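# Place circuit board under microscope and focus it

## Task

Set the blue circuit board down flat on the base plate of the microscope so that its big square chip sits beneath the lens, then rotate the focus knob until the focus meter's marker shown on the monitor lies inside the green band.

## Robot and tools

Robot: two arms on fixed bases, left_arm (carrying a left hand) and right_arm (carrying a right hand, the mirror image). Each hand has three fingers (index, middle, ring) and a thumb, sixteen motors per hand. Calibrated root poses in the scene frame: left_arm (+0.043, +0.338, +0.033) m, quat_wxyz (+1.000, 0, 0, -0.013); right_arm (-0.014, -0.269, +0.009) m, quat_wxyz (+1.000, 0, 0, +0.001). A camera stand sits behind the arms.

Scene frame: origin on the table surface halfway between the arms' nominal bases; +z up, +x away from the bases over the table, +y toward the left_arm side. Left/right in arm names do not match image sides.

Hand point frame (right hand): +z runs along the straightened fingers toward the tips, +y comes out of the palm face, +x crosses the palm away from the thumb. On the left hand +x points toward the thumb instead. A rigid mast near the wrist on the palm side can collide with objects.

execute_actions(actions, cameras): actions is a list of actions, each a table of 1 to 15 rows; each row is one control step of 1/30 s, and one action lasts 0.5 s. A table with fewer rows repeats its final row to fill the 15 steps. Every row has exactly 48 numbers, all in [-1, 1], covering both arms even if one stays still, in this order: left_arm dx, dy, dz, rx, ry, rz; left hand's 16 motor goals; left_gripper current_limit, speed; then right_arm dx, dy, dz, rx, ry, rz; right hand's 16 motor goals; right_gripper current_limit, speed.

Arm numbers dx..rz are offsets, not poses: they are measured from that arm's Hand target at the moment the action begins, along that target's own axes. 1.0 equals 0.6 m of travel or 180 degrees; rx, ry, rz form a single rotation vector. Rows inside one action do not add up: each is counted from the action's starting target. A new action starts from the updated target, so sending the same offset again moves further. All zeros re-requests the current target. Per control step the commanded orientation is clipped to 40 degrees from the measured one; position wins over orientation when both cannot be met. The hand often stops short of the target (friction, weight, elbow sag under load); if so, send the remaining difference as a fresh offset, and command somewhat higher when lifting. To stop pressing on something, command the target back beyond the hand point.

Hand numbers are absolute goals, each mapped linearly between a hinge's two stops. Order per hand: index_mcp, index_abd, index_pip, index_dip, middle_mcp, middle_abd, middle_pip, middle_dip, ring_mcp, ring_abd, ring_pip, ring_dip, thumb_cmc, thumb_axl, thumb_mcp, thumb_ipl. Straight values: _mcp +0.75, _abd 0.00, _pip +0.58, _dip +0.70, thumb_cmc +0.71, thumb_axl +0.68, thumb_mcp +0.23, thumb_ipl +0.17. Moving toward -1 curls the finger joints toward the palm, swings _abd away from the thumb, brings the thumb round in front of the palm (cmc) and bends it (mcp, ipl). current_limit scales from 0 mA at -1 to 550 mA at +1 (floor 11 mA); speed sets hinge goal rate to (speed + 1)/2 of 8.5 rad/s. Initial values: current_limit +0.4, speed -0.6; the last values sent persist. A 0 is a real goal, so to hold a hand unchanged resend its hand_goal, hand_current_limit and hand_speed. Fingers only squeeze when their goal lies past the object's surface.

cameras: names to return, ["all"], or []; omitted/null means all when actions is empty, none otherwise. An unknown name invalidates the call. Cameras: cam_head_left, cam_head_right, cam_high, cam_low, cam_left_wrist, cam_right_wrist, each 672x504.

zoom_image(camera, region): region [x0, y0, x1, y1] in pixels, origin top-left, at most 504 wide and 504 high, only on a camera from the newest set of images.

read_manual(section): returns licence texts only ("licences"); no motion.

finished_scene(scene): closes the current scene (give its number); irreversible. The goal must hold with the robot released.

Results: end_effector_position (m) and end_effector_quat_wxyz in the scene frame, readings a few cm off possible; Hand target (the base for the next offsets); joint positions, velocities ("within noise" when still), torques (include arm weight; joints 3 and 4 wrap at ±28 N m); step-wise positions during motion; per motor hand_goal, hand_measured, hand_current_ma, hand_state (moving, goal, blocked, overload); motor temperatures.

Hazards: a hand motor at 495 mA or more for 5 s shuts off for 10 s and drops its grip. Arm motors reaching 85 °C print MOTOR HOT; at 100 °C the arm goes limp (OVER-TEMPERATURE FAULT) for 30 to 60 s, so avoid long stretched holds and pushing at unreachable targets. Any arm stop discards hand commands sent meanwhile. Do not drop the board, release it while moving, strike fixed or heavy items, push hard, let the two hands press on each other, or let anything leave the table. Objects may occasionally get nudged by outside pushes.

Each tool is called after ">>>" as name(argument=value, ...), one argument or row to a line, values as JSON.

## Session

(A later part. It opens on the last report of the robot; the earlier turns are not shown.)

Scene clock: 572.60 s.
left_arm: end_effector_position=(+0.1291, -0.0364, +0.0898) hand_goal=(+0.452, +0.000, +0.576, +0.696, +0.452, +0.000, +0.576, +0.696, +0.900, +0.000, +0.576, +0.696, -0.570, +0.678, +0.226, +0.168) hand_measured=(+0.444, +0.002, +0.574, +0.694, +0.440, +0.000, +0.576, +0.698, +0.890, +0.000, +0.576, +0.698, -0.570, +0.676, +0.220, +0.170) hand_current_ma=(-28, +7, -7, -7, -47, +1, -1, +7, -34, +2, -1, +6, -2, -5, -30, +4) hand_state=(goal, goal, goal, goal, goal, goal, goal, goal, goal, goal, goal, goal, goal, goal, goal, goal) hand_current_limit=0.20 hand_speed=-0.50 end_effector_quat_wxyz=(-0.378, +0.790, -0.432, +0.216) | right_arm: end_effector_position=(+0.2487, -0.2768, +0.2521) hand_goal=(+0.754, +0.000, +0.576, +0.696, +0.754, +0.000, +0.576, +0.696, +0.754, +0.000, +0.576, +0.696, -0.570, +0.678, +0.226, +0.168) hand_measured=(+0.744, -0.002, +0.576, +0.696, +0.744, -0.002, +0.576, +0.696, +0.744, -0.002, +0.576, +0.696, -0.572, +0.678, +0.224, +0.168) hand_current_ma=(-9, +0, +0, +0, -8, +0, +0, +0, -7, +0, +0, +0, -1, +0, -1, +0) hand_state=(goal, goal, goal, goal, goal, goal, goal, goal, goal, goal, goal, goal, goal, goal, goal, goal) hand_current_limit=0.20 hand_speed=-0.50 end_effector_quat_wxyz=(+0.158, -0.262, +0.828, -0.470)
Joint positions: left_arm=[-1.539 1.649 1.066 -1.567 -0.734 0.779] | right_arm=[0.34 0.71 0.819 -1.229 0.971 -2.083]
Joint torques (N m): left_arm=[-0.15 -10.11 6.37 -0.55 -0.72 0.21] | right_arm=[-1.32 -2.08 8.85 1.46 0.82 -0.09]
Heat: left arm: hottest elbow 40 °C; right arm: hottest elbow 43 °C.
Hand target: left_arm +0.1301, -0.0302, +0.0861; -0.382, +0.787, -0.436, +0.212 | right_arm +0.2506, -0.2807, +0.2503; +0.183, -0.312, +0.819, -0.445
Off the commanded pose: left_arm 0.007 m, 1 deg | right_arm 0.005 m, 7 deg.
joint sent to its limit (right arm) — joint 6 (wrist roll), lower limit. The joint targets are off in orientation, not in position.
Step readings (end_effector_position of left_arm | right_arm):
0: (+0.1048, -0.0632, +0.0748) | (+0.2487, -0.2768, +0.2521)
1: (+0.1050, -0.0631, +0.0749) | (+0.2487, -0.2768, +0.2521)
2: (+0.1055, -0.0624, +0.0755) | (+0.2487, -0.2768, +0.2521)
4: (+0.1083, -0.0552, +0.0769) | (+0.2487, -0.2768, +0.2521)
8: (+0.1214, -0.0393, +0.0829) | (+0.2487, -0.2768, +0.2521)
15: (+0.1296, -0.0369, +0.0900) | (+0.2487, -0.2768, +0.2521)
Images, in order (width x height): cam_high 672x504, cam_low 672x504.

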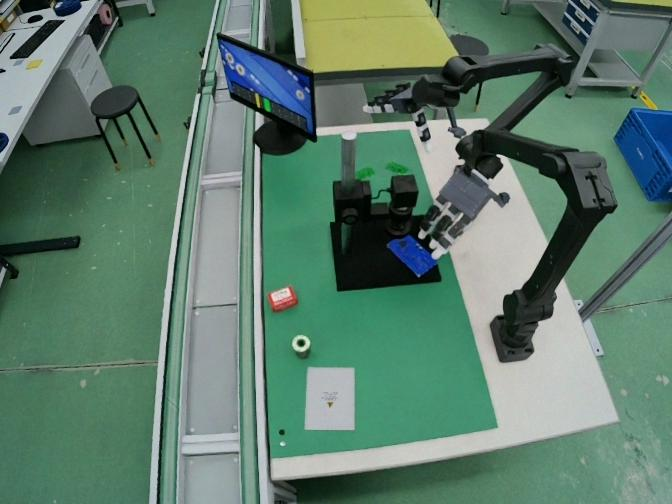

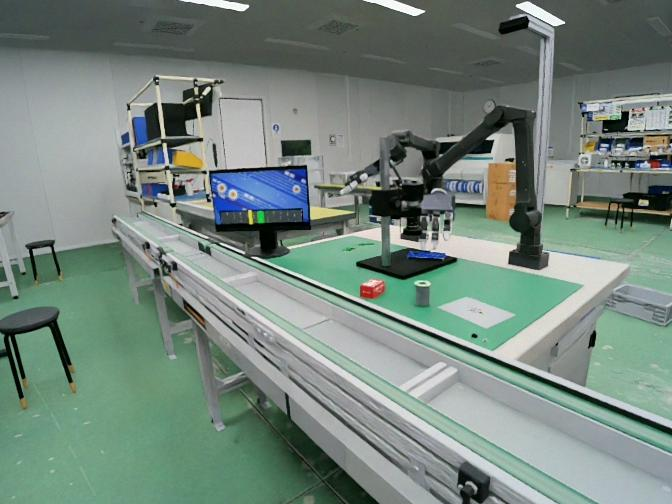

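>>> execute_actions(
  actions=[
    [[0,0.021,0.0164,0,0,0,0.452,0,0.576,0.696,0.452,0,0.576,0.696,0.9,0,0.576,0.696,-0.571,0.678,0.226,0.168,0.2,-0.5,0,0,0,0,0,0,0.754,0,0.576,0.696,0.754,0,0.576,0.696,0.754,0,0.576,0.696,-0.571,0.678,0.226,0.168,0.2,-0.5]],
  ],
  cameras=["cam_low","cam_high"],
)

>>> zoom_image(
  camera="cam_low",
  region=[400, 220, 460, 280],
)

>>> zoom_image(
  camera="cam_high",
  region=[370, 210, 450, 290],
)

Scene clock: 581.30 s.
left_arm: end_effector_position=(+0.1291, -0.0369, +0.0814) hand_goal=(+0.452, +0.000, +0.576, +0.696, +0.452, +0.000, +0.576, +0.696, +0.900, +0.000, +0.576, +0.696, -0.570, +0.678, +0.226, +0.168) hand_measured=(+0.444, +0.002, +0.574, +0.694, +0.440, +0.000, +0.576, +0.698, +0.890, +0.000, +0.576, +0.698, -0.570, +0.676, +0.220, +0.170) hand_current_ma=(-28, +7, -7, -7, -47, +1, -1, +7, -34, +2, -1, +6, -2, -5, -30, +4) hand_state=(goal, goal, goal, goal, goal, goal, goal, goal, goal, goal, goal, goal, goal, goal, goal, goal) hand_current_limit=0.20 hand_speed=-0.50 end_effector_quat_wxyz=(-0.372, +0.793, -0.431, +0.219) | right_arm: end_effector_position=(+0.2487, -0.2768, +0.2521) hand_goal=(+0.754, +0.000, +0.576, +0.696, +0.754, +0.000, +0.576, +0.696, +0.754, +0.000, +0.576, +0.696, -0.570, +0.678, +0.226, +0.168) hand_measured=(+0.744, -0.002, +0.576, +0.696, +0.744, -0.002, +0.576, +0.696, +0.744, -0.002, +0.576, +0.696, -0.572, +0.678, +0.224, +0.168) hand_current_ma=(-9, +0, +0, +0, -8, +0, +0, +0, -7, +0, +0, +0, -1, +0, -1, +0) hand_state=(goal, goal, goal, goal, goal, goal, goal, goal, goal, goal, goal, goal, goal, goal, goal, goal) hand_current_limit=0.20 hand_speed=-0.50 end_effector_quat_wxyz=(+0.158, -0.262, +0.828, -0.470)
Joint positions: left_arm=[-1.539 1.654 1.048 -1.529 -0.734 0.78] | right_arm=[0.34 0.71 0.819 -1.229 0.971 -2.083]
Joint torques (N m): left_arm=[-0.38 -8.59 6.27 -0.31 -0.72 0.19] | right_arm=[-1.08 -1.73 8.85 1.43 0.81 -0.09]
Heat: left arm: hottest elbow 39 °C; right arm: hottest elbow 43 °C.
Hand target: left_arm +0.1300, -0.0301, +0.0700; -0.383, +0.787, -0.436, +0.211 | right_arm +0.2506, -0.2807, +0.2503; +0.183, -0.312, +0.819, -0.445
Off the commanded pose: left_arm 0.013 m, 2 deg | right_arm 0.005 m, 7 deg.
joint sent to its limit (right arm) — joint 6 (wrist roll), lower limit. The joint targets are off in orientation, not in position.
Step readings (end_effector_position of left_arm | right_arm):
0: (+0.1291, -0.0363, +0.0898) | (+0.2487, -0.2768, +0.2521)
1: (+0.1291, -0.0364, +0.0898) | (+0.2487, -0.2768, +0.2521)
2: (+0.1291, -0.0365, +0.0894) | (+0.2487, -0.2768, +0.2521)
4: (+0.1291, -0.0372, +0.0876) | (+0.2487, -0.2768, +0.2521)
8: (+0.1291, -0.0363, +0.0837) | (+0.2487, -0.2768, +0.2521)
15: (+0.1291, -0.0368, +0.0814) | (+0.2487, -0.2768, +0.2521)
Images, in order (width x height): cam_high 672x504, cam_low 672x504.

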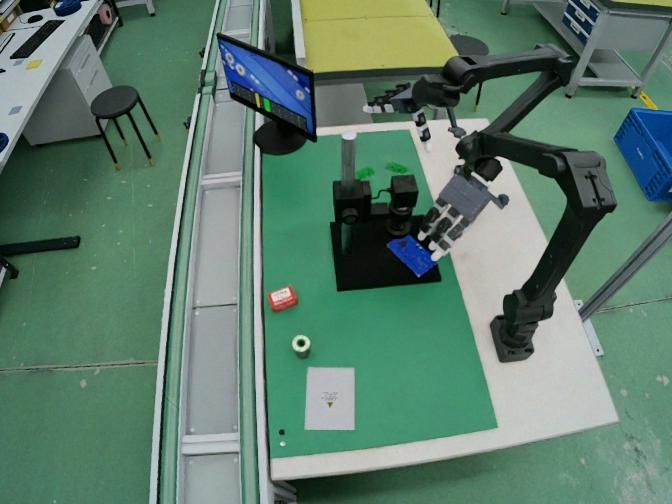

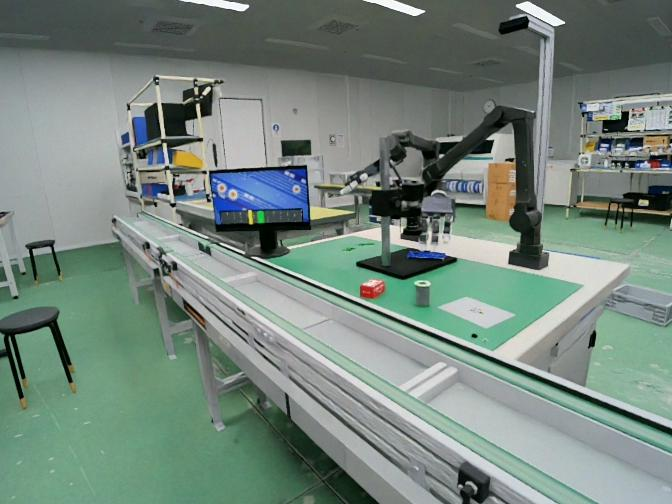

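Scaled by 8.400.

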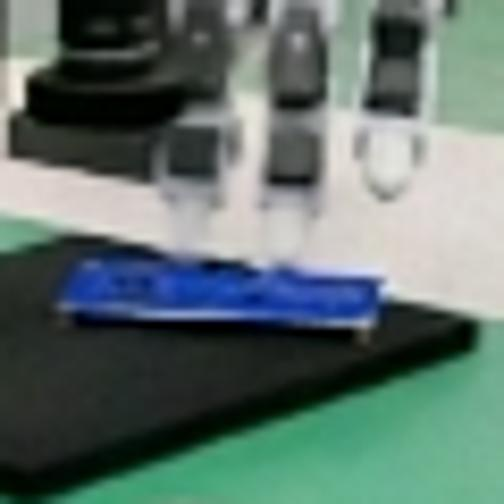

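Scaled by 6.300.

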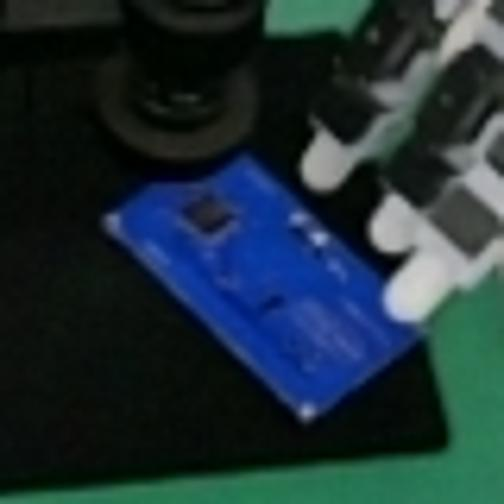

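>>> execute_actions(
  actions=[
    [[0,-0.0013,0.018,0,0,0,0.452,0,0.576,0.696,0.452,0,0.576,0.696,0.9,0,0.576,0.696,-0.571,0.678,0.226,0.168,0.2,-0.5,0,0,0,0,0,0,0.754,0,0.576,0.696,0.754,0,0.576,0.696,0.754,0,0.576,0.696,-0.571,0.678,0.226,0.168,0.2,-0.5]],
  ],
  cameras=["cam_low","cam_high"],
)

>>> zoom_image(
  camera="cam_low",
  region=[400, 220, 460, 280],
)

>>> zoom_image(
  camera="cam_high",
  region=[370, 210, 450, 290],
)

Scene clock: 586.20 s.
left_arm: end_effector_position=(+0.1317, -0.0357, +0.0774) hand_goal=(+0.452, +0.000, +0.576, +0.696, +0.452, +0.000, +0.576, +0.696, +0.900, +0.000, +0.576, +0.696, -0.570, +0.678, +0.226, +0.168) hand_measured=(+0.444, +0.002, +0.574, +0.694, +0.438, -0.006, +0.572, +0.694, +0.890, +0.000, +0.576, +0.698, -0.570, +0.676, +0.220, +0.170) hand_current_ma=(-28, +7, -7, -7, -50, -20, -11, -6, -35, +2, -1, +6, -2, -5, -30, +4) hand_state=(goal, goal, goal, goal, goal, goal, goal, goal, goal, goal, goal, goal, goal, goal, goal, goal) hand_current_limit=0.20 hand_speed=-0.50 end_effector_quat_wxyz=(-0.372, +0.788, -0.437, +0.222) | right_arm: end_effector_position=(+0.2487, -0.2768, +0.2521) hand_goal=(+0.754, +0.000, +0.576, +0.696, +0.754, +0.000, +0.576, +0.696, +0.754, +0.000, +0.576, +0.696, -0.570, +0.678, +0.226, +0.168) hand_measured=(+0.744, -0.002, +0.576, +0.696, +0.744, -0.002, +0.576, +0.696, +0.744, -0.002, +0.576, +0.696, -0.572, +0.678, +0.224, +0.168) hand_current_ma=(-9, +0, +0, +0, -8, +0, +0, +0, -7, +0, +0, +0, -1, +0, -1, +0) hand_state=(goal, goal, goal, goal, goal, goal, goal, goal, goal, goal, goal, goal, goal, goal, goal, goal) hand_current_limit=0.20 hand_speed=-0.50 end_effector_quat_wxyz=(+0.158, -0.262, +0.828, -0.470)
Joint positions: left_arm=[-1.534 1.653 1.036 -1.505 -0.747 0.804] | right_arm=[0.34 0.71 0.819 -1.229 0.971 -2.083]
Joint torques (N m): left_arm=[0.97 -8.7 5.44 0.16 -0.62 0.2] | right_arm=[-1.26 -2.02 8.85 1.4 0.81 -0.09]
Heat: left arm: hottest elbow 39 °C; right arm: hottest elbow 43 °C.
Hand target: left_arm +0.1376, -0.0255, +0.0641; -0.382, +0.787, -0.436, +0.212 | right_arm +0.2506, -0.2807, +0.2503; +0.183, -0.312, +0.819, -0.445
Off the commanded pose: left_arm 0.018 m, 2 deg | right_arm 0.005 m, 7 deg.
joint sent to its limit (right arm) — joint 6 (wrist roll), lower limit. The joint targets are off in orientation, not in position.
Step readings (end_effector_position of left_arm | right_arm):
0: (+0.1291, -0.0370, +0.0814) | (+0.2487, -0.2768, +0.2521)
1: (+0.1291, -0.0370, +0.0814) | (+0.2487, -0.2768, +0.2521)
2: (+0.1292, -0.0371, +0.0810) | (+0.2487, -0.2768, +0.2521)
4: (+0.1312, -0.0367, +0.0791) | (+0.2487, -0.2768, +0.2521)
8: (+0.1319, -0.0357, +0.0777) | (+0.2487, -0.2768, +0.2521)
15: (+0.1317, -0.0357, +0.0775) | (+0.2487, -0.2768, +0.2521)
Images, in order (width x height): cam_high 672x504, cam_low 672x504.

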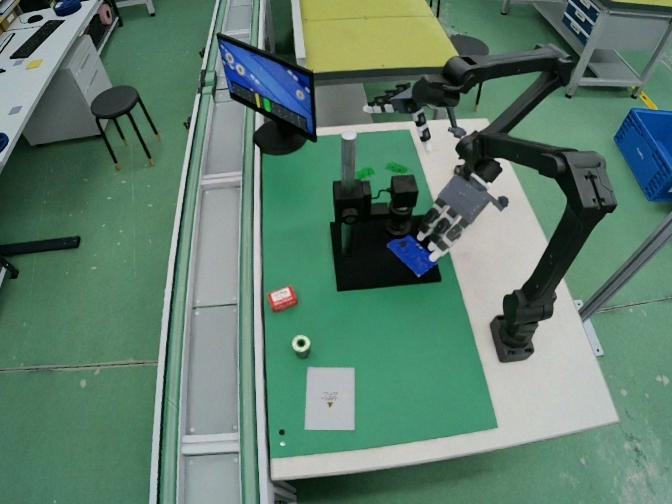

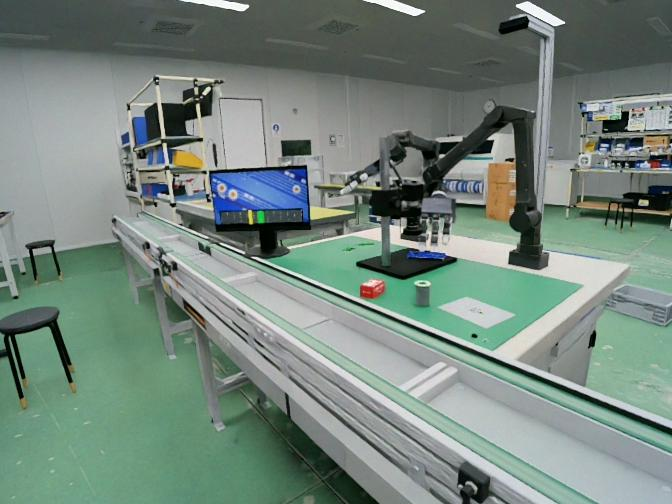

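Scaled by 8.400.

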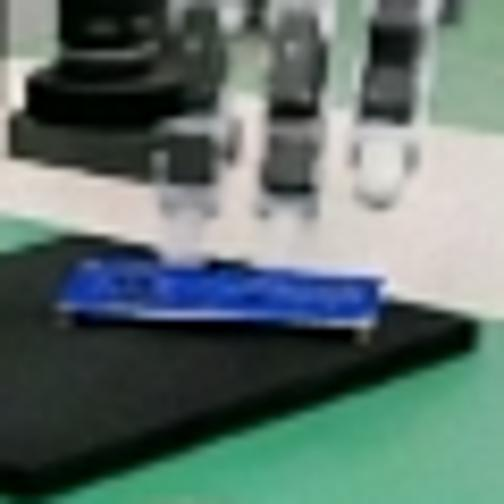

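Scaled by 6.300.

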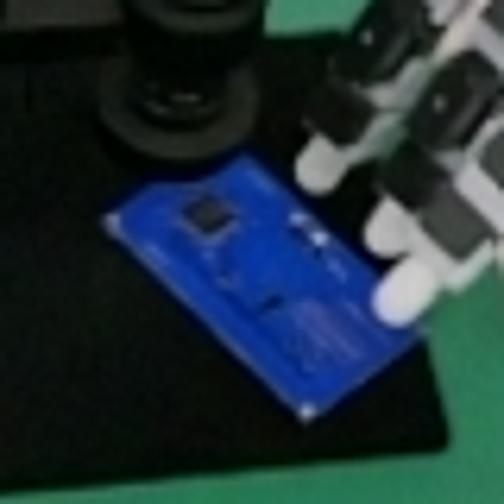

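>>> execute_actions(
  actions=[
    [[0.0077,-0.0152,0.0195,0,0,0,0.452,0,0.576,0.696,0.452,0,0.576,0.696,0.9,0,0.576,0.696,-0.571,0.678,0.226,0.168,0.2,-0.5,0,0,0,0,0,0,0.754,0,0.576,0.696,0.754,0,0.576,0.696,0.754,0,0.576,0.696,-0.571,0.678,0.226,0.168,0.2,-0.5]],
  ],
  cameras=["cam_low","cam_high"],
)

>>> zoom_image(
  camera="cam_low",
  region=[400, 220, 460, 280],
)

>>> zoom_image(
  camera="cam_high",
  region=[370, 210, 450, 290],
)

Scene clock: 593.67 s.
left_arm: end_effector_position=(+0.1412, -0.0343, +0.0808) hand_goal=(+0.452, +0.000, +0.576, +0.696, +0.452, +0.000, +0.576, +0.696, +0.900, +0.000, +0.576, +0.696, -0.570, +0.678, +0.226, +0.168) hand_measured=(+0.444, +0.002, +0.574, +0.694, +0.408, -0.042, +0.552, +0.678, +0.890, +0.000, +0.576, +0.698, -0.570, +0.676, +0.220, +0.170) hand_current_ma=(-28, +7, -7, -7, -192, -146, -92, -65, -35, +2, -1, +6, -2, -5, -30, +4) hand_state=(goal, goal, goal, goal, blocked, blocked, blocked, goal, goal, goal, goal, goal, goal, goal, goal, goal) hand_current_limit=0.20 hand_speed=-0.50 end_effector_quat_wxyz=(-0.368, +0.787, -0.444, +0.220) | right_arm: end_effector_position=(+0.2487, -0.2768, +0.2521) hand_goal=(+0.754, +0.000, +0.576, +0.696, +0.754, +0.000, +0.576, +0.696, +0.754, +0.000, +0.576, +0.696, -0.570, +0.678, +0.226, +0.168) hand_measured=(+0.744, -0.002, +0.576, +0.696, +0.744, -0.002, +0.576, +0.696, +0.744, -0.002, +0.576, +0.696, -0.572, +0.678, +0.224, +0.168) hand_current_ma=(-9, +0, +0, +0, -8, +0, +0, +0, -7, +0, +0, +0, -1, +0, -1, +0) hand_state=(goal, goal, goal, goal, goal, goal, goal, goal, goal, goal, goal, goal, goal, goal, goal, goal) hand_current_limit=0.20 hand_speed=-0.50 end_effector_quat_wxyz=(+0.158, -0.262, +0.828, -0.470)
Joint positions: left_arm=[-1.505 1.634 1.029 -1.48 -0.759 0.858] | right_arm=[0.34 0.71 0.819 -1.229 0.971 -2.083]
Joint torques (N m): left_arm=[1.67 -7.94 4.98 0.44 -0.99 0.05] | right_arm=[-1.26 -2.14 8.84 1.47 0.8 -0.09]
Heat: left arm: hottest elbow 39 °C; right arm: hottest elbow 43 °C.
Hand target: left_arm +0.1527, -0.0215, +0.0640; -0.382, +0.787, -0.436, +0.212 | right_arm +0.2506, -0.2807, +0.2503; +0.183, -0.312, +0.819, -0.445
Off the commanded pose: left_arm 0.024 m, 2 deg | right_arm 0.005 m, 7 deg.
joint sent to its limit (right arm) — joint 6 (wrist roll), lower limit. The joint targets are off in orientation, not in position.
Step readings (end_effector_position of left_arm | right_arm):
0: (+0.1316, -0.0357, +0.0774) | (+0.2487, -0.2768, +0.2521)
1: (+0.1318, -0.0358, +0.0774) | (+0.2487, -0.2768, +0.2521)
2: (+0.1322, -0.0360, +0.0774) | (+0.2487, -0.2768, +0.2521)
4: (+0.1341, -0.0363, +0.0779) | (+0.2487, -0.2768, +0.2521)
8: (+0.1394, -0.0347, +0.0804) | (+0.2487, -0.2768, +0.2521)
15: (+0.1414, -0.0343, +0.0809) | (+0.2487, -0.2768, +0.2521)
Images, in order (width x height): cam_high 672x504, cam_low 672x504.

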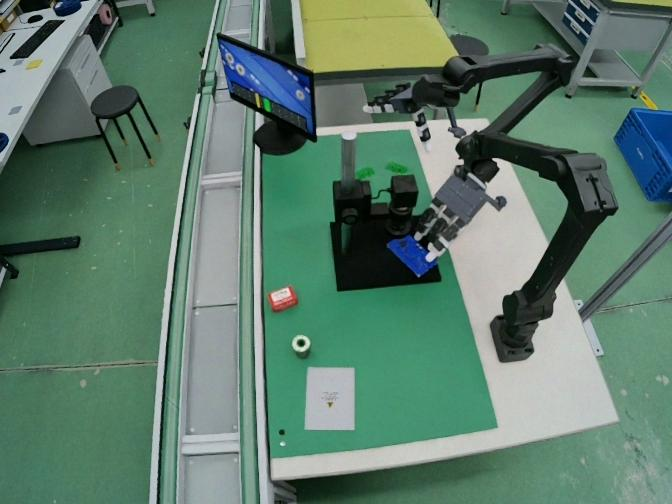

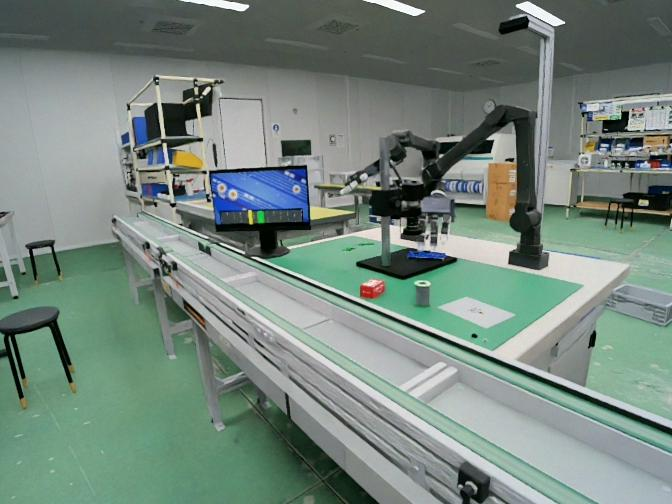

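Scaled by 8.400.

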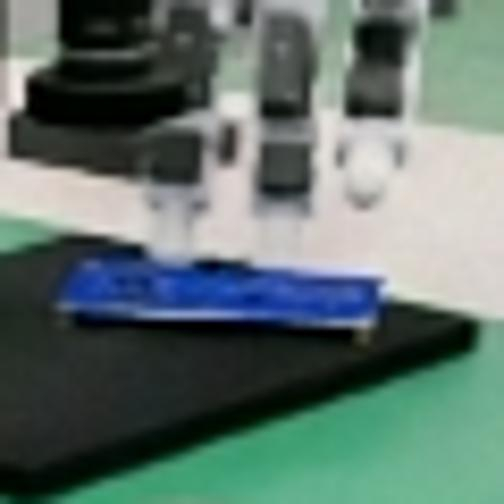

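Scaled by 6.300.

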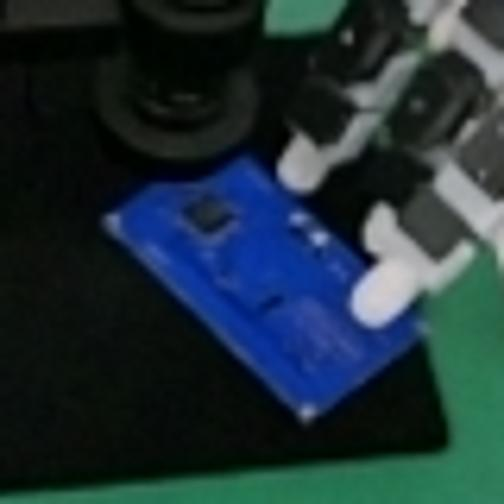

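>>> execute_actions(
  actions=[
    [[0,0.0015,-0.0235,0,-0.012,0.0153,0.452,0,0.576,0.696,0.452,0,0.576,0.696,0.9,0,0.576,0.696,-0.571,0.678,0.226,0.168,0.2,-0.5,0,0,0,0,0,0,0.754,0,0.576,0.696,0.754,0,0.576,0.696,0.754,0,0.576,0.696,-0.571,0.678,0.226,0.168,0.2,-0.5]],
  ],
  cameras=["cam_low","cam_high"],
)

>>> zoom_image(
  camera="cam_low",
  region=[400, 220, 460, 280],
)

>>> zoom_image(
  camera="cam_high",
  region=[370, 210, 450, 290],
)

Scene clock: 609.37 s.
left_arm: end_effector_position=(+0.1383, -0.0297, +0.0801) hand_goal=(+0.452, +0.000, +0.576, +0.696, +0.452, +0.000, +0.576, +0.696, +0.900, +0.000, +0.576, +0.696, -0.570, +0.678, +0.226, +0.168) hand_measured=(+0.444, +0.002, +0.574, +0.694, +0.408, +0.018, +0.552, +0.678, +0.890, +0.000, +0.576, +0.698, -0.570, +0.676, +0.220, +0.170) hand_current_ma=(-28, +7, -7, -7, -192, +54, -91, -65, -35, +2, -2, +6, -2, -5, -30, +4) hand_state=(goal, goal, goal, goal, blocked, goal, blocked, goal, goal, goal, goal, goal, goal, goal, goal, goal) hand_current_limit=0.20 hand_speed=-0.50 end_effector_quat_wxyz=(-0.380, +0.783, -0.448, +0.204) | right_arm: end_effector_position=(+0.2487, -0.2768, +0.2521) hand_goal=(+0.754, +0.000, +0.576, +0.696, +0.754, +0.000, +0.576, +0.696, +0.754, +0.000, +0.576, +0.696, -0.570, +0.678, +0.226, +0.168) hand_measured=(+0.744, -0.002, +0.576, +0.696, +0.744, -0.002, +0.576, +0.696, +0.744, -0.002, +0.576, +0.696, -0.572, +0.678, +0.224, +0.168) hand_current_ma=(-9, +0, +0, +0, -8, +0, +0, +0, -7, +0, +0, +0, -1, +0, -1, +0) hand_state=(goal, goal, goal, goal, goal, goal, goal, goal, goal, goal, goal, goal, goal, goal, goal, goal) hand_current_limit=0.20 hand_speed=-0.50 end_effector_quat_wxyz=(+0.158, -0.262, +0.828, -0.470)
Joint positions: left_arm=[-1.505 1.648 1.042 -1.516 -0.742 0.859] | right_arm=[0.34 0.71 0.819 -1.229 0.971 -2.083]
Joint torques (N m): left_arm=[0.79 -7 8.66 -1.51 -0.4 0.16] | right_arm=[-1.14 -2.08 8.85 1.39 0.81 -0.08]
Motor temperatures (°C): left_arm=[21 26 38 22 27 24] | right_arm=[22 24 43 22 27 24]
Heat: left arm: hottest elbow 38 °C; right arm: hottest elbow 43 °C.
Hand target: left_arm +0.1428, -0.0276, +0.0720; -0.396, +0.780, -0.447, +0.187 | right_arm +0.2506, -0.2807, +0.2503; +0.183, -0.312, +0.819, -0.445
Off the commanded pose: left_arm 0.009 m, 3 deg | right_arm 0.005 m, 7 deg.
joint sent to its limit (right arm) — joint 6 (wrist roll), lower limit. The joint targets are off in orientation, not in position.
Step readings (end_effector_position of left_arm | right_arm):
0: (+0.1412, -0.0343, +0.0808) | (+0.2487, -0.2768, +0.2521)
1: (+0.1412, -0.0343, +0.0808) | (+0.2487, -0.2768, +0.2521)
2: (+0.1408, -0.0336, +0.0808) | (+0.2487, -0.2768, +0.2521)
4: (+0.1400, -0.0314, +0.0809) | (+0.2487, -0.2768, +0.2521)
8: (+0.1385, -0.0295, +0.0805) | (+0.2487, -0.2768, +0.2521)
15: (+0.1384, -0.0299, +0.0800) | (+0.2487, -0.2768, +0.2521)
Images, in order (width x height): cam_high 672x504, cam_low 672x504.

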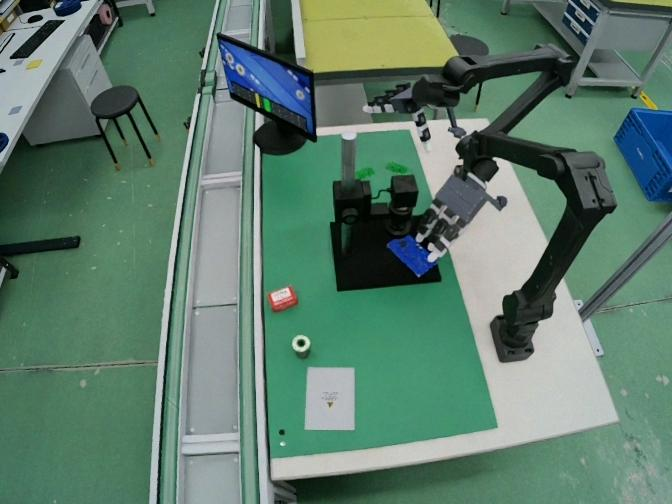

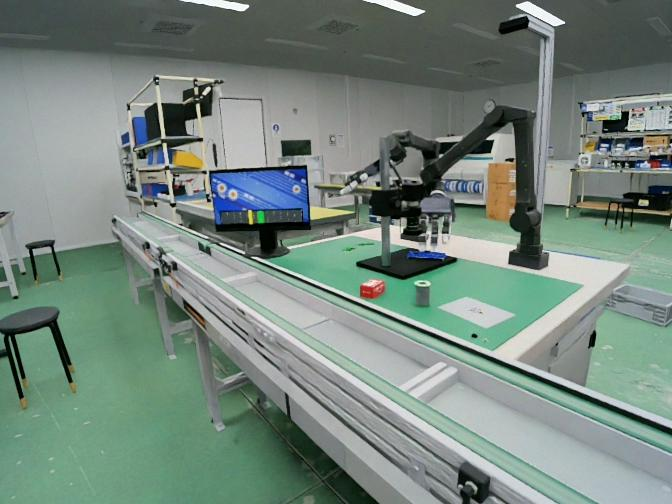

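Scaled by 8.400.

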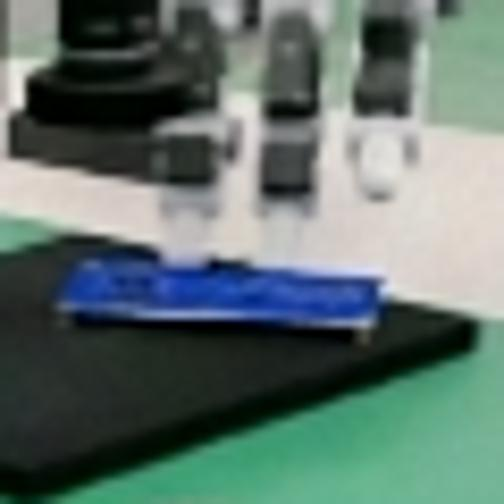

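Scaled by 6.300.

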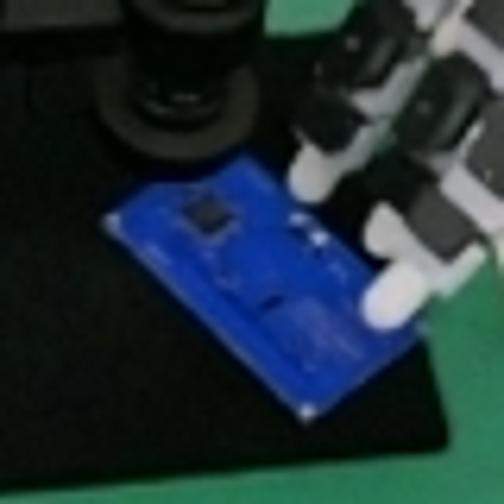

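>>> execute_actions(
  actions=[
    [[0,-0.0058,-0.0197,0,0,0,0.452,0,0.576,0.696,0.452,0,0.576,0.696,0.9,0,0.576,0.696,-0.571,0.678,0.226,0.168,0.2,-0.5,0,0,0,0,0,0,0.754,0,0.576,0.696,0.754,0,0.576,0.696,0.754,0,0.576,0.696,-0.571,0.678,0.226,0.168,0.2,-0.5]],
  ],
  cameras=["cam_low","cam_high"],
)

>>> zoom_image(
  camera="cam_low",
  region=[400, 220, 460, 280],
)

>>> zoom_image(
  camera="cam_high",
  region=[370, 210, 450, 290],
)

Scene clock: 623.93 s.
left_arm: end_effector_position=(+0.1358, -0.0192, +0.0776) hand_goal=(+0.452, +0.000, +0.576, +0.696, +0.452, +0.000, +0.576, +0.696, +0.900, +0.000, +0.576, +0.696, -0.570, +0.678, +0.226, +0.168) hand_measured=(+0.444, +0.004, +0.574, +0.694, +0.436, +0.004, +0.572, +0.692, +0.890, +0.000, +0.576, +0.698, -0.570, +0.676, +0.220, +0.170) hand_current_ma=(-31, +12, -7, -7, -59, +10, -16, -10, -35, +2, -2, +6, -2, -5, -30, +4) hand_state=(goal, goal, goal, goal, goal, goal, goal, goal, goal, goal, goal, goal, goal, goal, goal, goal) hand_current_limit=0.20 hand_speed=-0.50 end_effector_quat_wxyz=(-0.398, +0.776, -0.452, +0.186) | right_arm: end_effector_position=(+0.2487, -0.2768, +0.2521) hand_goal=(+0.754, +0.000, +0.576, +0.696, +0.754, +0.000, +0.576, +0.696, +0.754, +0.000, +0.576, +0.696, -0.570, +0.678, +0.226, +0.168) hand_measured=(+0.744, -0.002, +0.576, +0.696, +0.744, -0.002, +0.576, +0.696, +0.744, -0.002, +0.576, +0.696, -0.572, +0.678, +0.224, +0.168) hand_current_ma=(-9, +0, +0, +0, -8, +0, +0, +0, -7, +0, +0, +0, -1, +0, -1, +0) hand_state=(goal, goal, goal, goal, goal, goal, goal, goal, goal, goal, goal, goal, goal, goal, goal, goal) hand_current_limit=0.20 hand_speed=-0.50 end_effector_quat_wxyz=(+0.158, -0.262, +0.828, -0.470)
Joint positions: left_arm=[-1.505 1.662 1.044 -1.557 -0.729 0.858] | right_arm=[0.34 0.71 0.819 -1.229 0.971 -2.083]
Joint torques (N m): left_arm=[-0.44 -8.41 10.29 -1.4 -0.57 0.01] | right_arm=[-1.32 -2.2 8.85 1.42 0.81 -0.09]
Heat: left arm: hottest elbow 38 °C; right arm: hottest elbow 43 °C.
Hand target: left_arm +0.1371, -0.0320, +0.0821; -0.395, +0.780, -0.447, +0.187 | right_arm +0.2506, -0.2807, +0.2503; +0.183, -0.312, +0.819, -0.445
Off the commanded pose: left_arm 0.013 m, 1 deg | right_arm 0.005 m, 7 deg.
joint sent to its limit (right arm) — joint 6 (wrist roll), lower limit. The joint targets are off in orientation, not in position.
Step readings (end_effector_position of left_arm | right_arm):
0: (+0.1383, -0.0297, +0.0801) | (+0.2487, -0.2768, +0.2521)
1: (+0.1383, -0.0298, +0.0802) | (+0.2487, -0.2768, +0.2521)
2: (+0.1380, -0.0297, +0.0804) | (+0.2487, -0.2768, +0.2521)
4: (+0.1368, -0.0261, +0.0797) | (+0.2487, -0.2768, +0.2521)
8: (+0.1360, -0.0208, +0.0773) | (+0.2487, -0.2768, +0.2521)
15: (+0.1359, -0.0194, +0.0776) | (+0.2487, -0.2768, +0.2521)
Images, in order (width x height): cam_high 672x504, cam_low 672x504.

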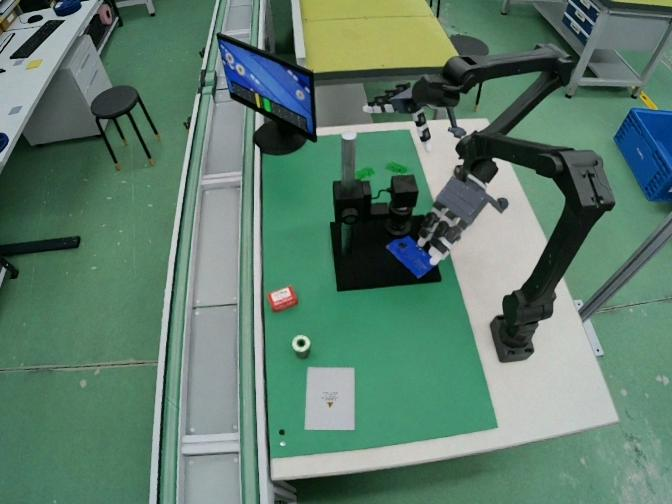

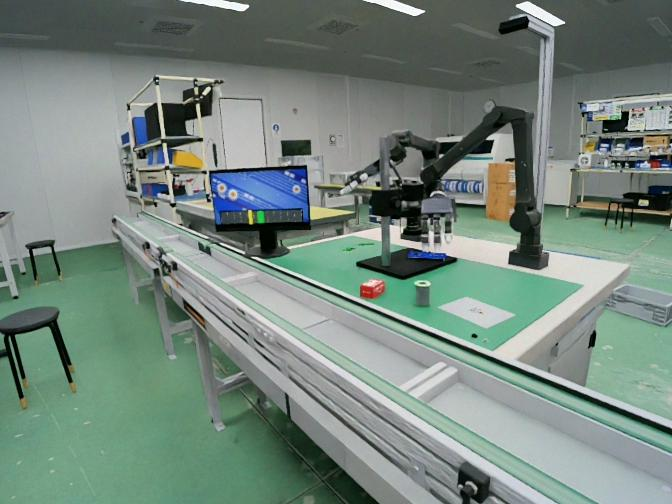

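Scaled by 8.400.

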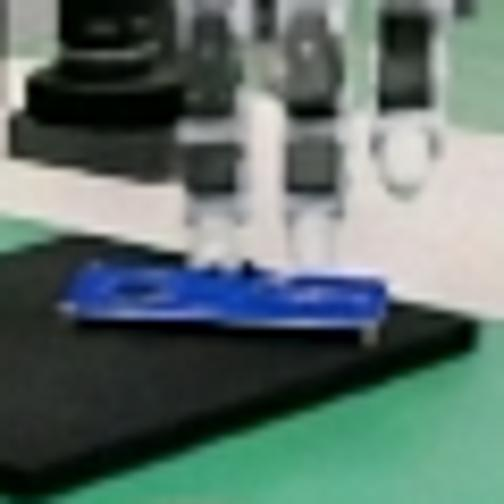

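Scaled by 6.300.

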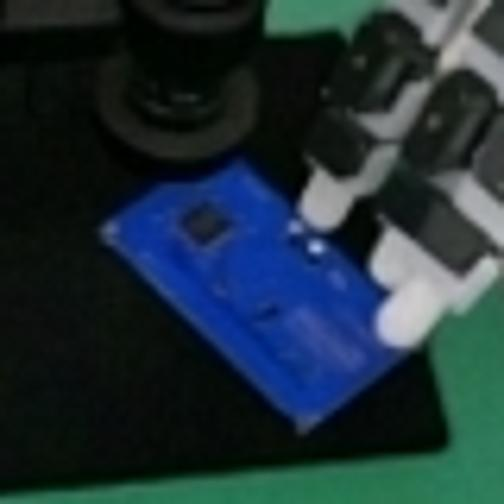

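>>> execute_actions(
  actions=[
    [[0.0133,-0.013,0.0167,0,0,0,0.452,0,0.576,0.696,0.452,0,0.576,0.696,0.9,0,0.576,0.696,-0.571,0.678,0.226,0.168,0.2,-0.5,0,0,0,0,0,0,0.754,0,0.576,0.696,0.754,0,0.576,0.696,0.754,0,0.576,0.696,-0.571,0.678,0.226,0.168,0.2,-0.5]],
  ],
  cameras=["cam_high"],
)

>>> zoom_image(
  camera="cam_high",
  region=[370, 210, 450, 290],
)

Scene clock: 634.23 s.
left_arm: end_effector_position=(+0.1487, -0.0154, +0.0785) hand_goal=(+0.452, +0.000, +0.576, +0.696, +0.452, +0.000, +0.576, +0.696, +0.900, +0.000, +0.576, +0.696, -0.570, +0.678, +0.226, +0.168) hand_measured=(+0.444, +0.004, +0.574, +0.694, +0.438, +0.004, +0.572, +0.692, +0.890, +0.000, +0.576, +0.698, -0.570, +0.676, +0.220, +0.170) hand_current_ma=(-31, +9, -7, -7, -57, +10, -16, -10, -35, +2, -2, +6, -2, -5, -30, +4) hand_state=(goal, goal, goal, goal, goal, goal, goal, goal, goal, goal, goal, goal, goal, goal, goal, goal) hand_current_limit=0.20 hand_speed=-0.50 end_effector_quat_wxyz=(-0.406, +0.775, -0.449, +0.183) | right_arm: end_effector_position=(+0.2487, -0.2768, +0.2521) hand_goal=(+0.754, +0.000, +0.576, +0.696, +0.754, +0.000, +0.576, +0.696, +0.754, +0.000, +0.576, +0.696, -0.570, +0.678, +0.226, +0.168) hand_measured=(+0.744, -0.002, +0.576, +0.696, +0.744, -0.002, +0.576, +0.696, +0.744, -0.002, +0.576, +0.696, -0.572, +0.678, +0.224, +0.168) hand_current_ma=(-9, +0, +0, +0, -8, +0, +0, +0, -7, +0, +0, +0, -1, +0, -1, +0) hand_state=(goal, goal, goal, goal, goal, goal, goal, goal, goal, goal, goal, goal, goal, goal, goal, goal) hand_current_limit=0.20 hand_speed=-0.50 end_effector_quat_wxyz=(+0.158, -0.262, +0.828, -0.470)
Joint positions: left_arm=[-1.474 1.662 1.044 -1.557 -0.747 0.878] | right_arm=[0.34 0.71 0.819 -1.229 0.971 -2.083]
Joint torques (N m): left_arm=[-0.03 -8.82 10.15 -0.44 -0.73 0.21] | right_arm=[-1.26 -2.08 8.85 1.39 0.82 -0.09]
Heat: left arm: hottest elbow 40 °C; right arm: hottest elbow 43 °C.
Hand target: left_arm +0.1521, -0.0320, +0.0815; -0.395, +0.780, -0.447, +0.188 | right_arm +0.2506, -0.2807, +0.2503; +0.183, -0.312, +0.819, -0.445
Off the commanded pose: left_arm 0.017 m, 1 deg | right_arm 0.005 m, 7 deg.
joint sent to its limit (right arm) — joint 6 (wrist roll), lower limit. The joint targets are off in orientation, not in position.
Step readings (end_effector_position of left_arm | right_arm):
0: (+0.1358, -0.0192, +0.0776) | (+0.2487, -0.2768, +0.2521)
1: (+0.1359, -0.0192, +0.0777) | (+0.2487, -0.2768, +0.2521)
2: (+0.1362, -0.0192, +0.0777) | (+0.2487, -0.2768, +0.2521)
4: (+0.1385, -0.0190, +0.0781) | (+0.2487, -0.2768, +0.2521)
8: (+0.1457, -0.0169, +0.0785) | (+0.2487, -0.2768, +0.2521)
15: (+0.1488, -0.0155, +0.0786) | (+0.2487, -0.2768, +0.2521)
Images, in order (width x height): cam_high 672x504.

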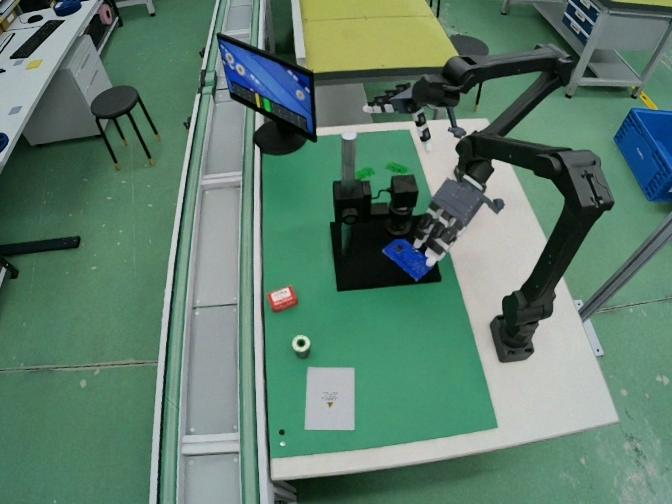

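Scaled by 6.300.

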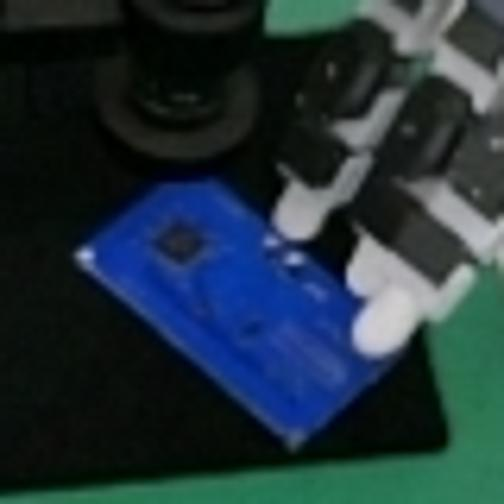

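>>> execute_actions(
  actions=[
    [[0.0209,-0.0089,0.0114,0,0,0,0.452,0,0.576,0.696,0.452,0,0.576,0.696,0.9,0,0.576,0.696,-0.571,0.678,0.226,0.168,0.2,-0.5,0,0,0,0,0,0,0.754,0,0.576,0.696,0.754,0,0.576,0.696,0.754,0,0.576,0.696,-0.571,0.678,0.226,0.168,0.2,-0.5]],
  ],
  cameras=["cam_high"],
)

>>> zoom_image(
  camera="cam_high",
  region=[370, 210, 450, 290],
)

Scene clock: 651.47 s.
left_arm: end_effector_position=(+0.1613, -0.0177, +0.0776) hand_goal=(+0.452, +0.000, +0.576, +0.696, +0.452, +0.000, +0.576, +0.696, +0.900, +0.000, +0.576, +0.696, -0.570, +0.678, +0.226, +0.168) hand_measured=(+0.444, +0.002, +0.574, +0.694, +0.438, +0.002, +0.572, +0.692, +0.890, +0.000, +0.576, +0.698, -0.570, +0.676, +0.220, +0.170) hand_current_ma=(-31, +6, -7, -7, -57, +5, -16, -10, -35, +2, -2, +6, -2, -5, -30, +4) hand_state=(goal, goal, goal, goal, goal, goal, goal, goal, goal, goal, goal, goal, goal, goal, goal, goal) hand_current_limit=0.20 hand_speed=-0.50 end_effector_quat_wxyz=(-0.407, +0.774, -0.450, +0.182) | right_arm: end_effector_position=(+0.2487, -0.2768, +0.2521) hand_goal=(+0.754, +0.000, +0.576, +0.696, +0.754, +0.000, +0.576, +0.696, +0.754, +0.000, +0.576, +0.696, -0.570, +0.678, +0.226, +0.168) hand_measured=(+0.744, -0.002, +0.576, +0.696, +0.744, -0.002, +0.576, +0.696, +0.744, -0.002, +0.576, +0.696, -0.572, +0.678, +0.224, +0.168) hand_current_ma=(-9, +0, +0, +0, -8, +0, +0, +0, -7, +0, +0, +0, -1, +0, -1, +0) hand_state=(goal, goal, goal, goal, goal, goal, goal, goal, goal, goal, goal, goal, goal, goal, goal, goal) hand_current_limit=0.20 hand_speed=-0.50 end_effector_quat_wxyz=(+0.158, -0.262, +0.828, -0.470)
Joint positions: left_arm=[-1.442 1.668 1.051 -1.537 -0.764 0.917] | right_arm=[0.34 0.71 0.819 -1.229 0.971 -2.083]
Joint torques (N m): left_arm=[-0.03 -8.41 10.93 -0.27 -0.74 0.23] | right_arm=[-1.38 -2.26 8.84 1.39 0.81 -0.08]
Heat: left arm: hottest elbow 42 °C; right arm: hottest elbow 43 °C.
Hand target: left_arm +0.1660, -0.0380, +0.0807; -0.395, +0.780, -0.447, +0.188 | right_arm +0.2506, -0.2807, +0.2503; +0.183, -0.312, +0.819, -0.445
Off the commanded pose: left_arm 0.021 m, 2 deg | right_arm 0.005 m, 7 deg.
joint sent to its limit (right arm) — joint 6 (wrist roll), lower limit. The joint targets are off in orientation, not in position.
Step readings (end_effector_position of left_arm | right_arm):
0: (+0.1486, -0.0153, +0.0785) | (+0.2487, -0.2768, +0.2521)
1: (+0.1487, -0.0153, +0.0786) | (+0.2487, -0.2768, +0.2521)
2: (+0.1497, -0.0154, +0.0786) | (+0.2487, -0.2768, +0.2521)
4: (+0.1524, -0.0160, +0.0785) | (+0.2487, -0.2768, +0.2521)
8: (+0.1589, -0.0170, +0.0781) | (+0.2487, -0.2768, +0.2521)
15: (+0.1615, -0.0178, +0.0779) | (+0.2487, -0.2768, +0.2521)
Images, in order (width x height): cam_high 672x504.

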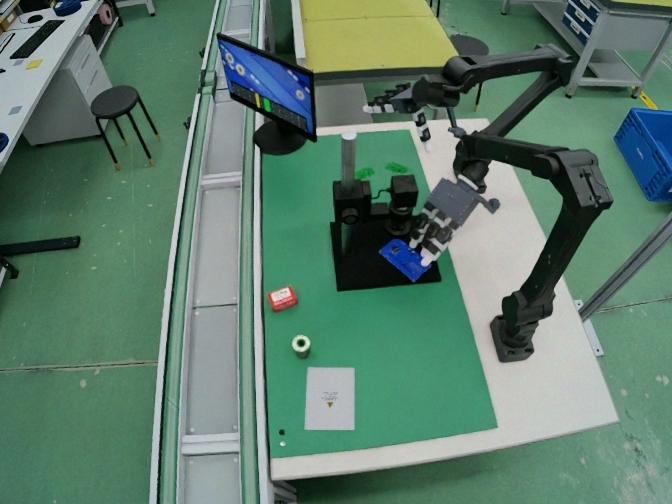

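Scaled by 6.300.

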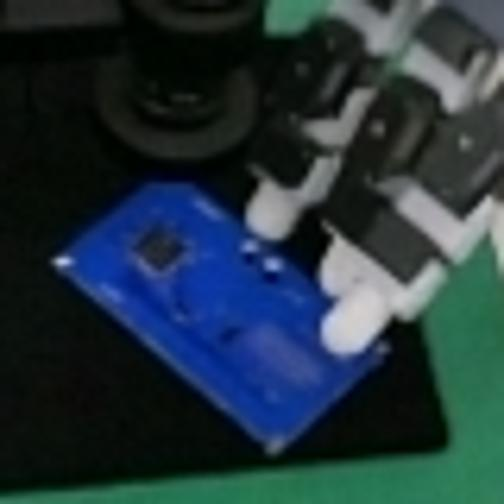

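>>> execute_actions(
  actions=[],
  cameras=["cam_head_left","cam_head_right"],
)

>>> zoom_image(
  camera="cam_head_left",
  region=[300, 170, 440, 310],
)

>>> zoom_image(
  camera="cam_head_right",
  region=[300, 170, 440, 310],
)

Scene clock: 655.00 s.
left_arm: end_effector_position=(+0.1613, -0.0177, +0.0776) hand_goal=(+0.452, +0.000, +0.576, +0.696, +0.452, +0.000, +0.576, +0.696, +0.900, +0.000, +0.576, +0.696, -0.570, +0.678, +0.226, +0.168) hand_measured=(+0.444, +0.002, +0.574, +0.694, +0.438, +0.002, +0.572, +0.692, +0.890, +0.000, +0.576, +0.698, -0.570, +0.676, +0.220, +0.170) hand_current_ma=(-31, +6, -7, -7, -57, +5, -16, -10, -35, +2, -2, +6, -2, -5, -30, +4) hand_state=(goal, goal, goal, goal, goal, goal, goal, goal, goal, goal, goal, goal, goal, goal, goal, goal) hand_current_limit=0.20 hand_speed=-0.50 end_effector_quat_wxyz=(-0.407, +0.774, -0.450, +0.181) | right_arm: end_effector_position=(+0.2487, -0.2768, +0.2521) hand_goal=(+0.754, +0.000, +0.576, +0.696, +0.754, +0.000, +0.576, +0.696, +0.754, +0.000, +0.576, +0.696, -0.570, +0.678, +0.226, +0.168) hand_measured=(+0.744, -0.002, +0.576, +0.696, +0.744, -0.002, +0.576, +0.696, +0.744, -0.002, +0.576, +0.696, -0.572, +0.678, +0.224, +0.168) hand_current_ma=(-9, +0, +0, +0, -8, +0, +0, +0, -7, +0, +0, +0, -1, +0, -1, +0) hand_state=(goal, goal, goal, goal, goal, goal, goal, goal, goal, goal, goal, goal, goal, goal, goal, goal) hand_current_limit=0.20 hand_speed=-0.50 end_effector_quat_wxyz=(+0.158, -0.262, +0.828, -0.470)
Joint positions: left_arm=[-1.442 1.668 1.051 -1.537 -0.764 0.917] | right_arm=[0.34 0.71 0.819 -1.229 0.971 -2.083]
Joint velocities: within noise
Joint torques (N m): left_arm=[0.21 -8.41 10.96 -0.36 -0.74 0.22] | right_arm=[-1.32 -1.9 8.83 1.4 0.81 -0.08]
Motor temperatures (°C): left_arm=[21 26 42 22 26 24] | right_arm=[22 24 43 22 27 24]
Heat: left arm: hottest elbow 42 °C; right arm: hottest elbow 43 °C.
Hand target: left_arm +0.1660, -0.0380, +0.0807; -0.396, +0.780, -0.447, +0.187 | right_arm +0.2506, -0.2807, +0.2503; +0.183, -0.312, +0.819, -0.445
Off the commanded pose: left_arm 0.021 m, 2 deg | right_arm 0.005 m, 7 deg.
Images, in order (width x height): cam_head_left 672x504, cam_head_right 672x504.

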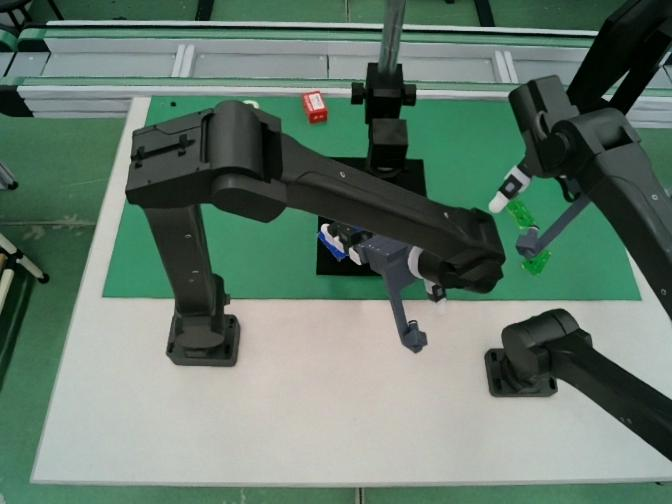

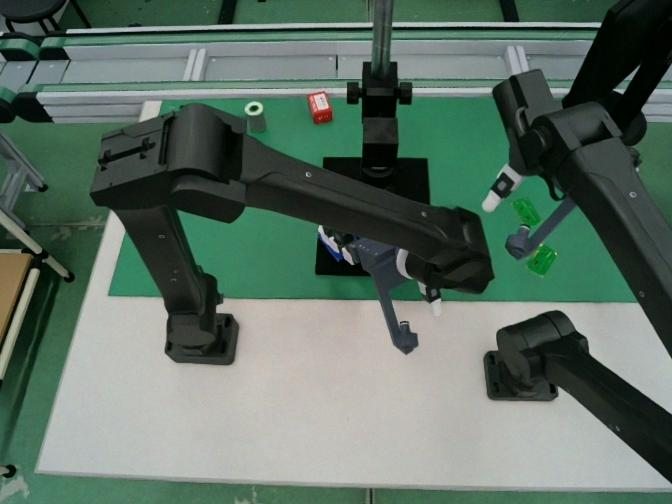

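Scaled by 3.600.

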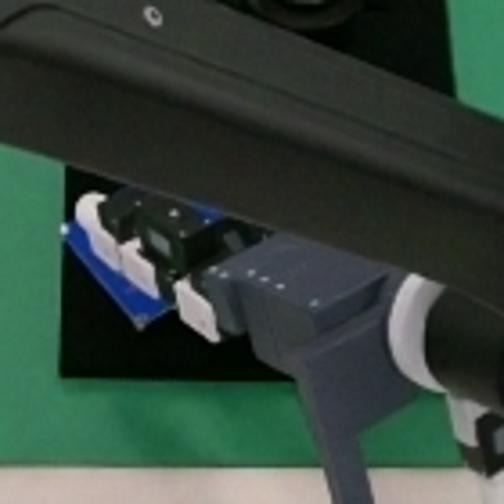

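Scaled by 3.600.

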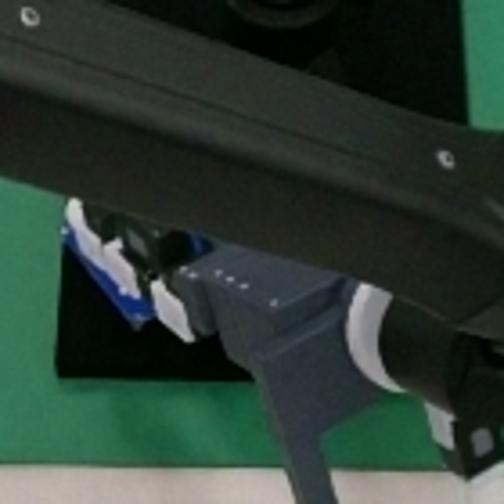

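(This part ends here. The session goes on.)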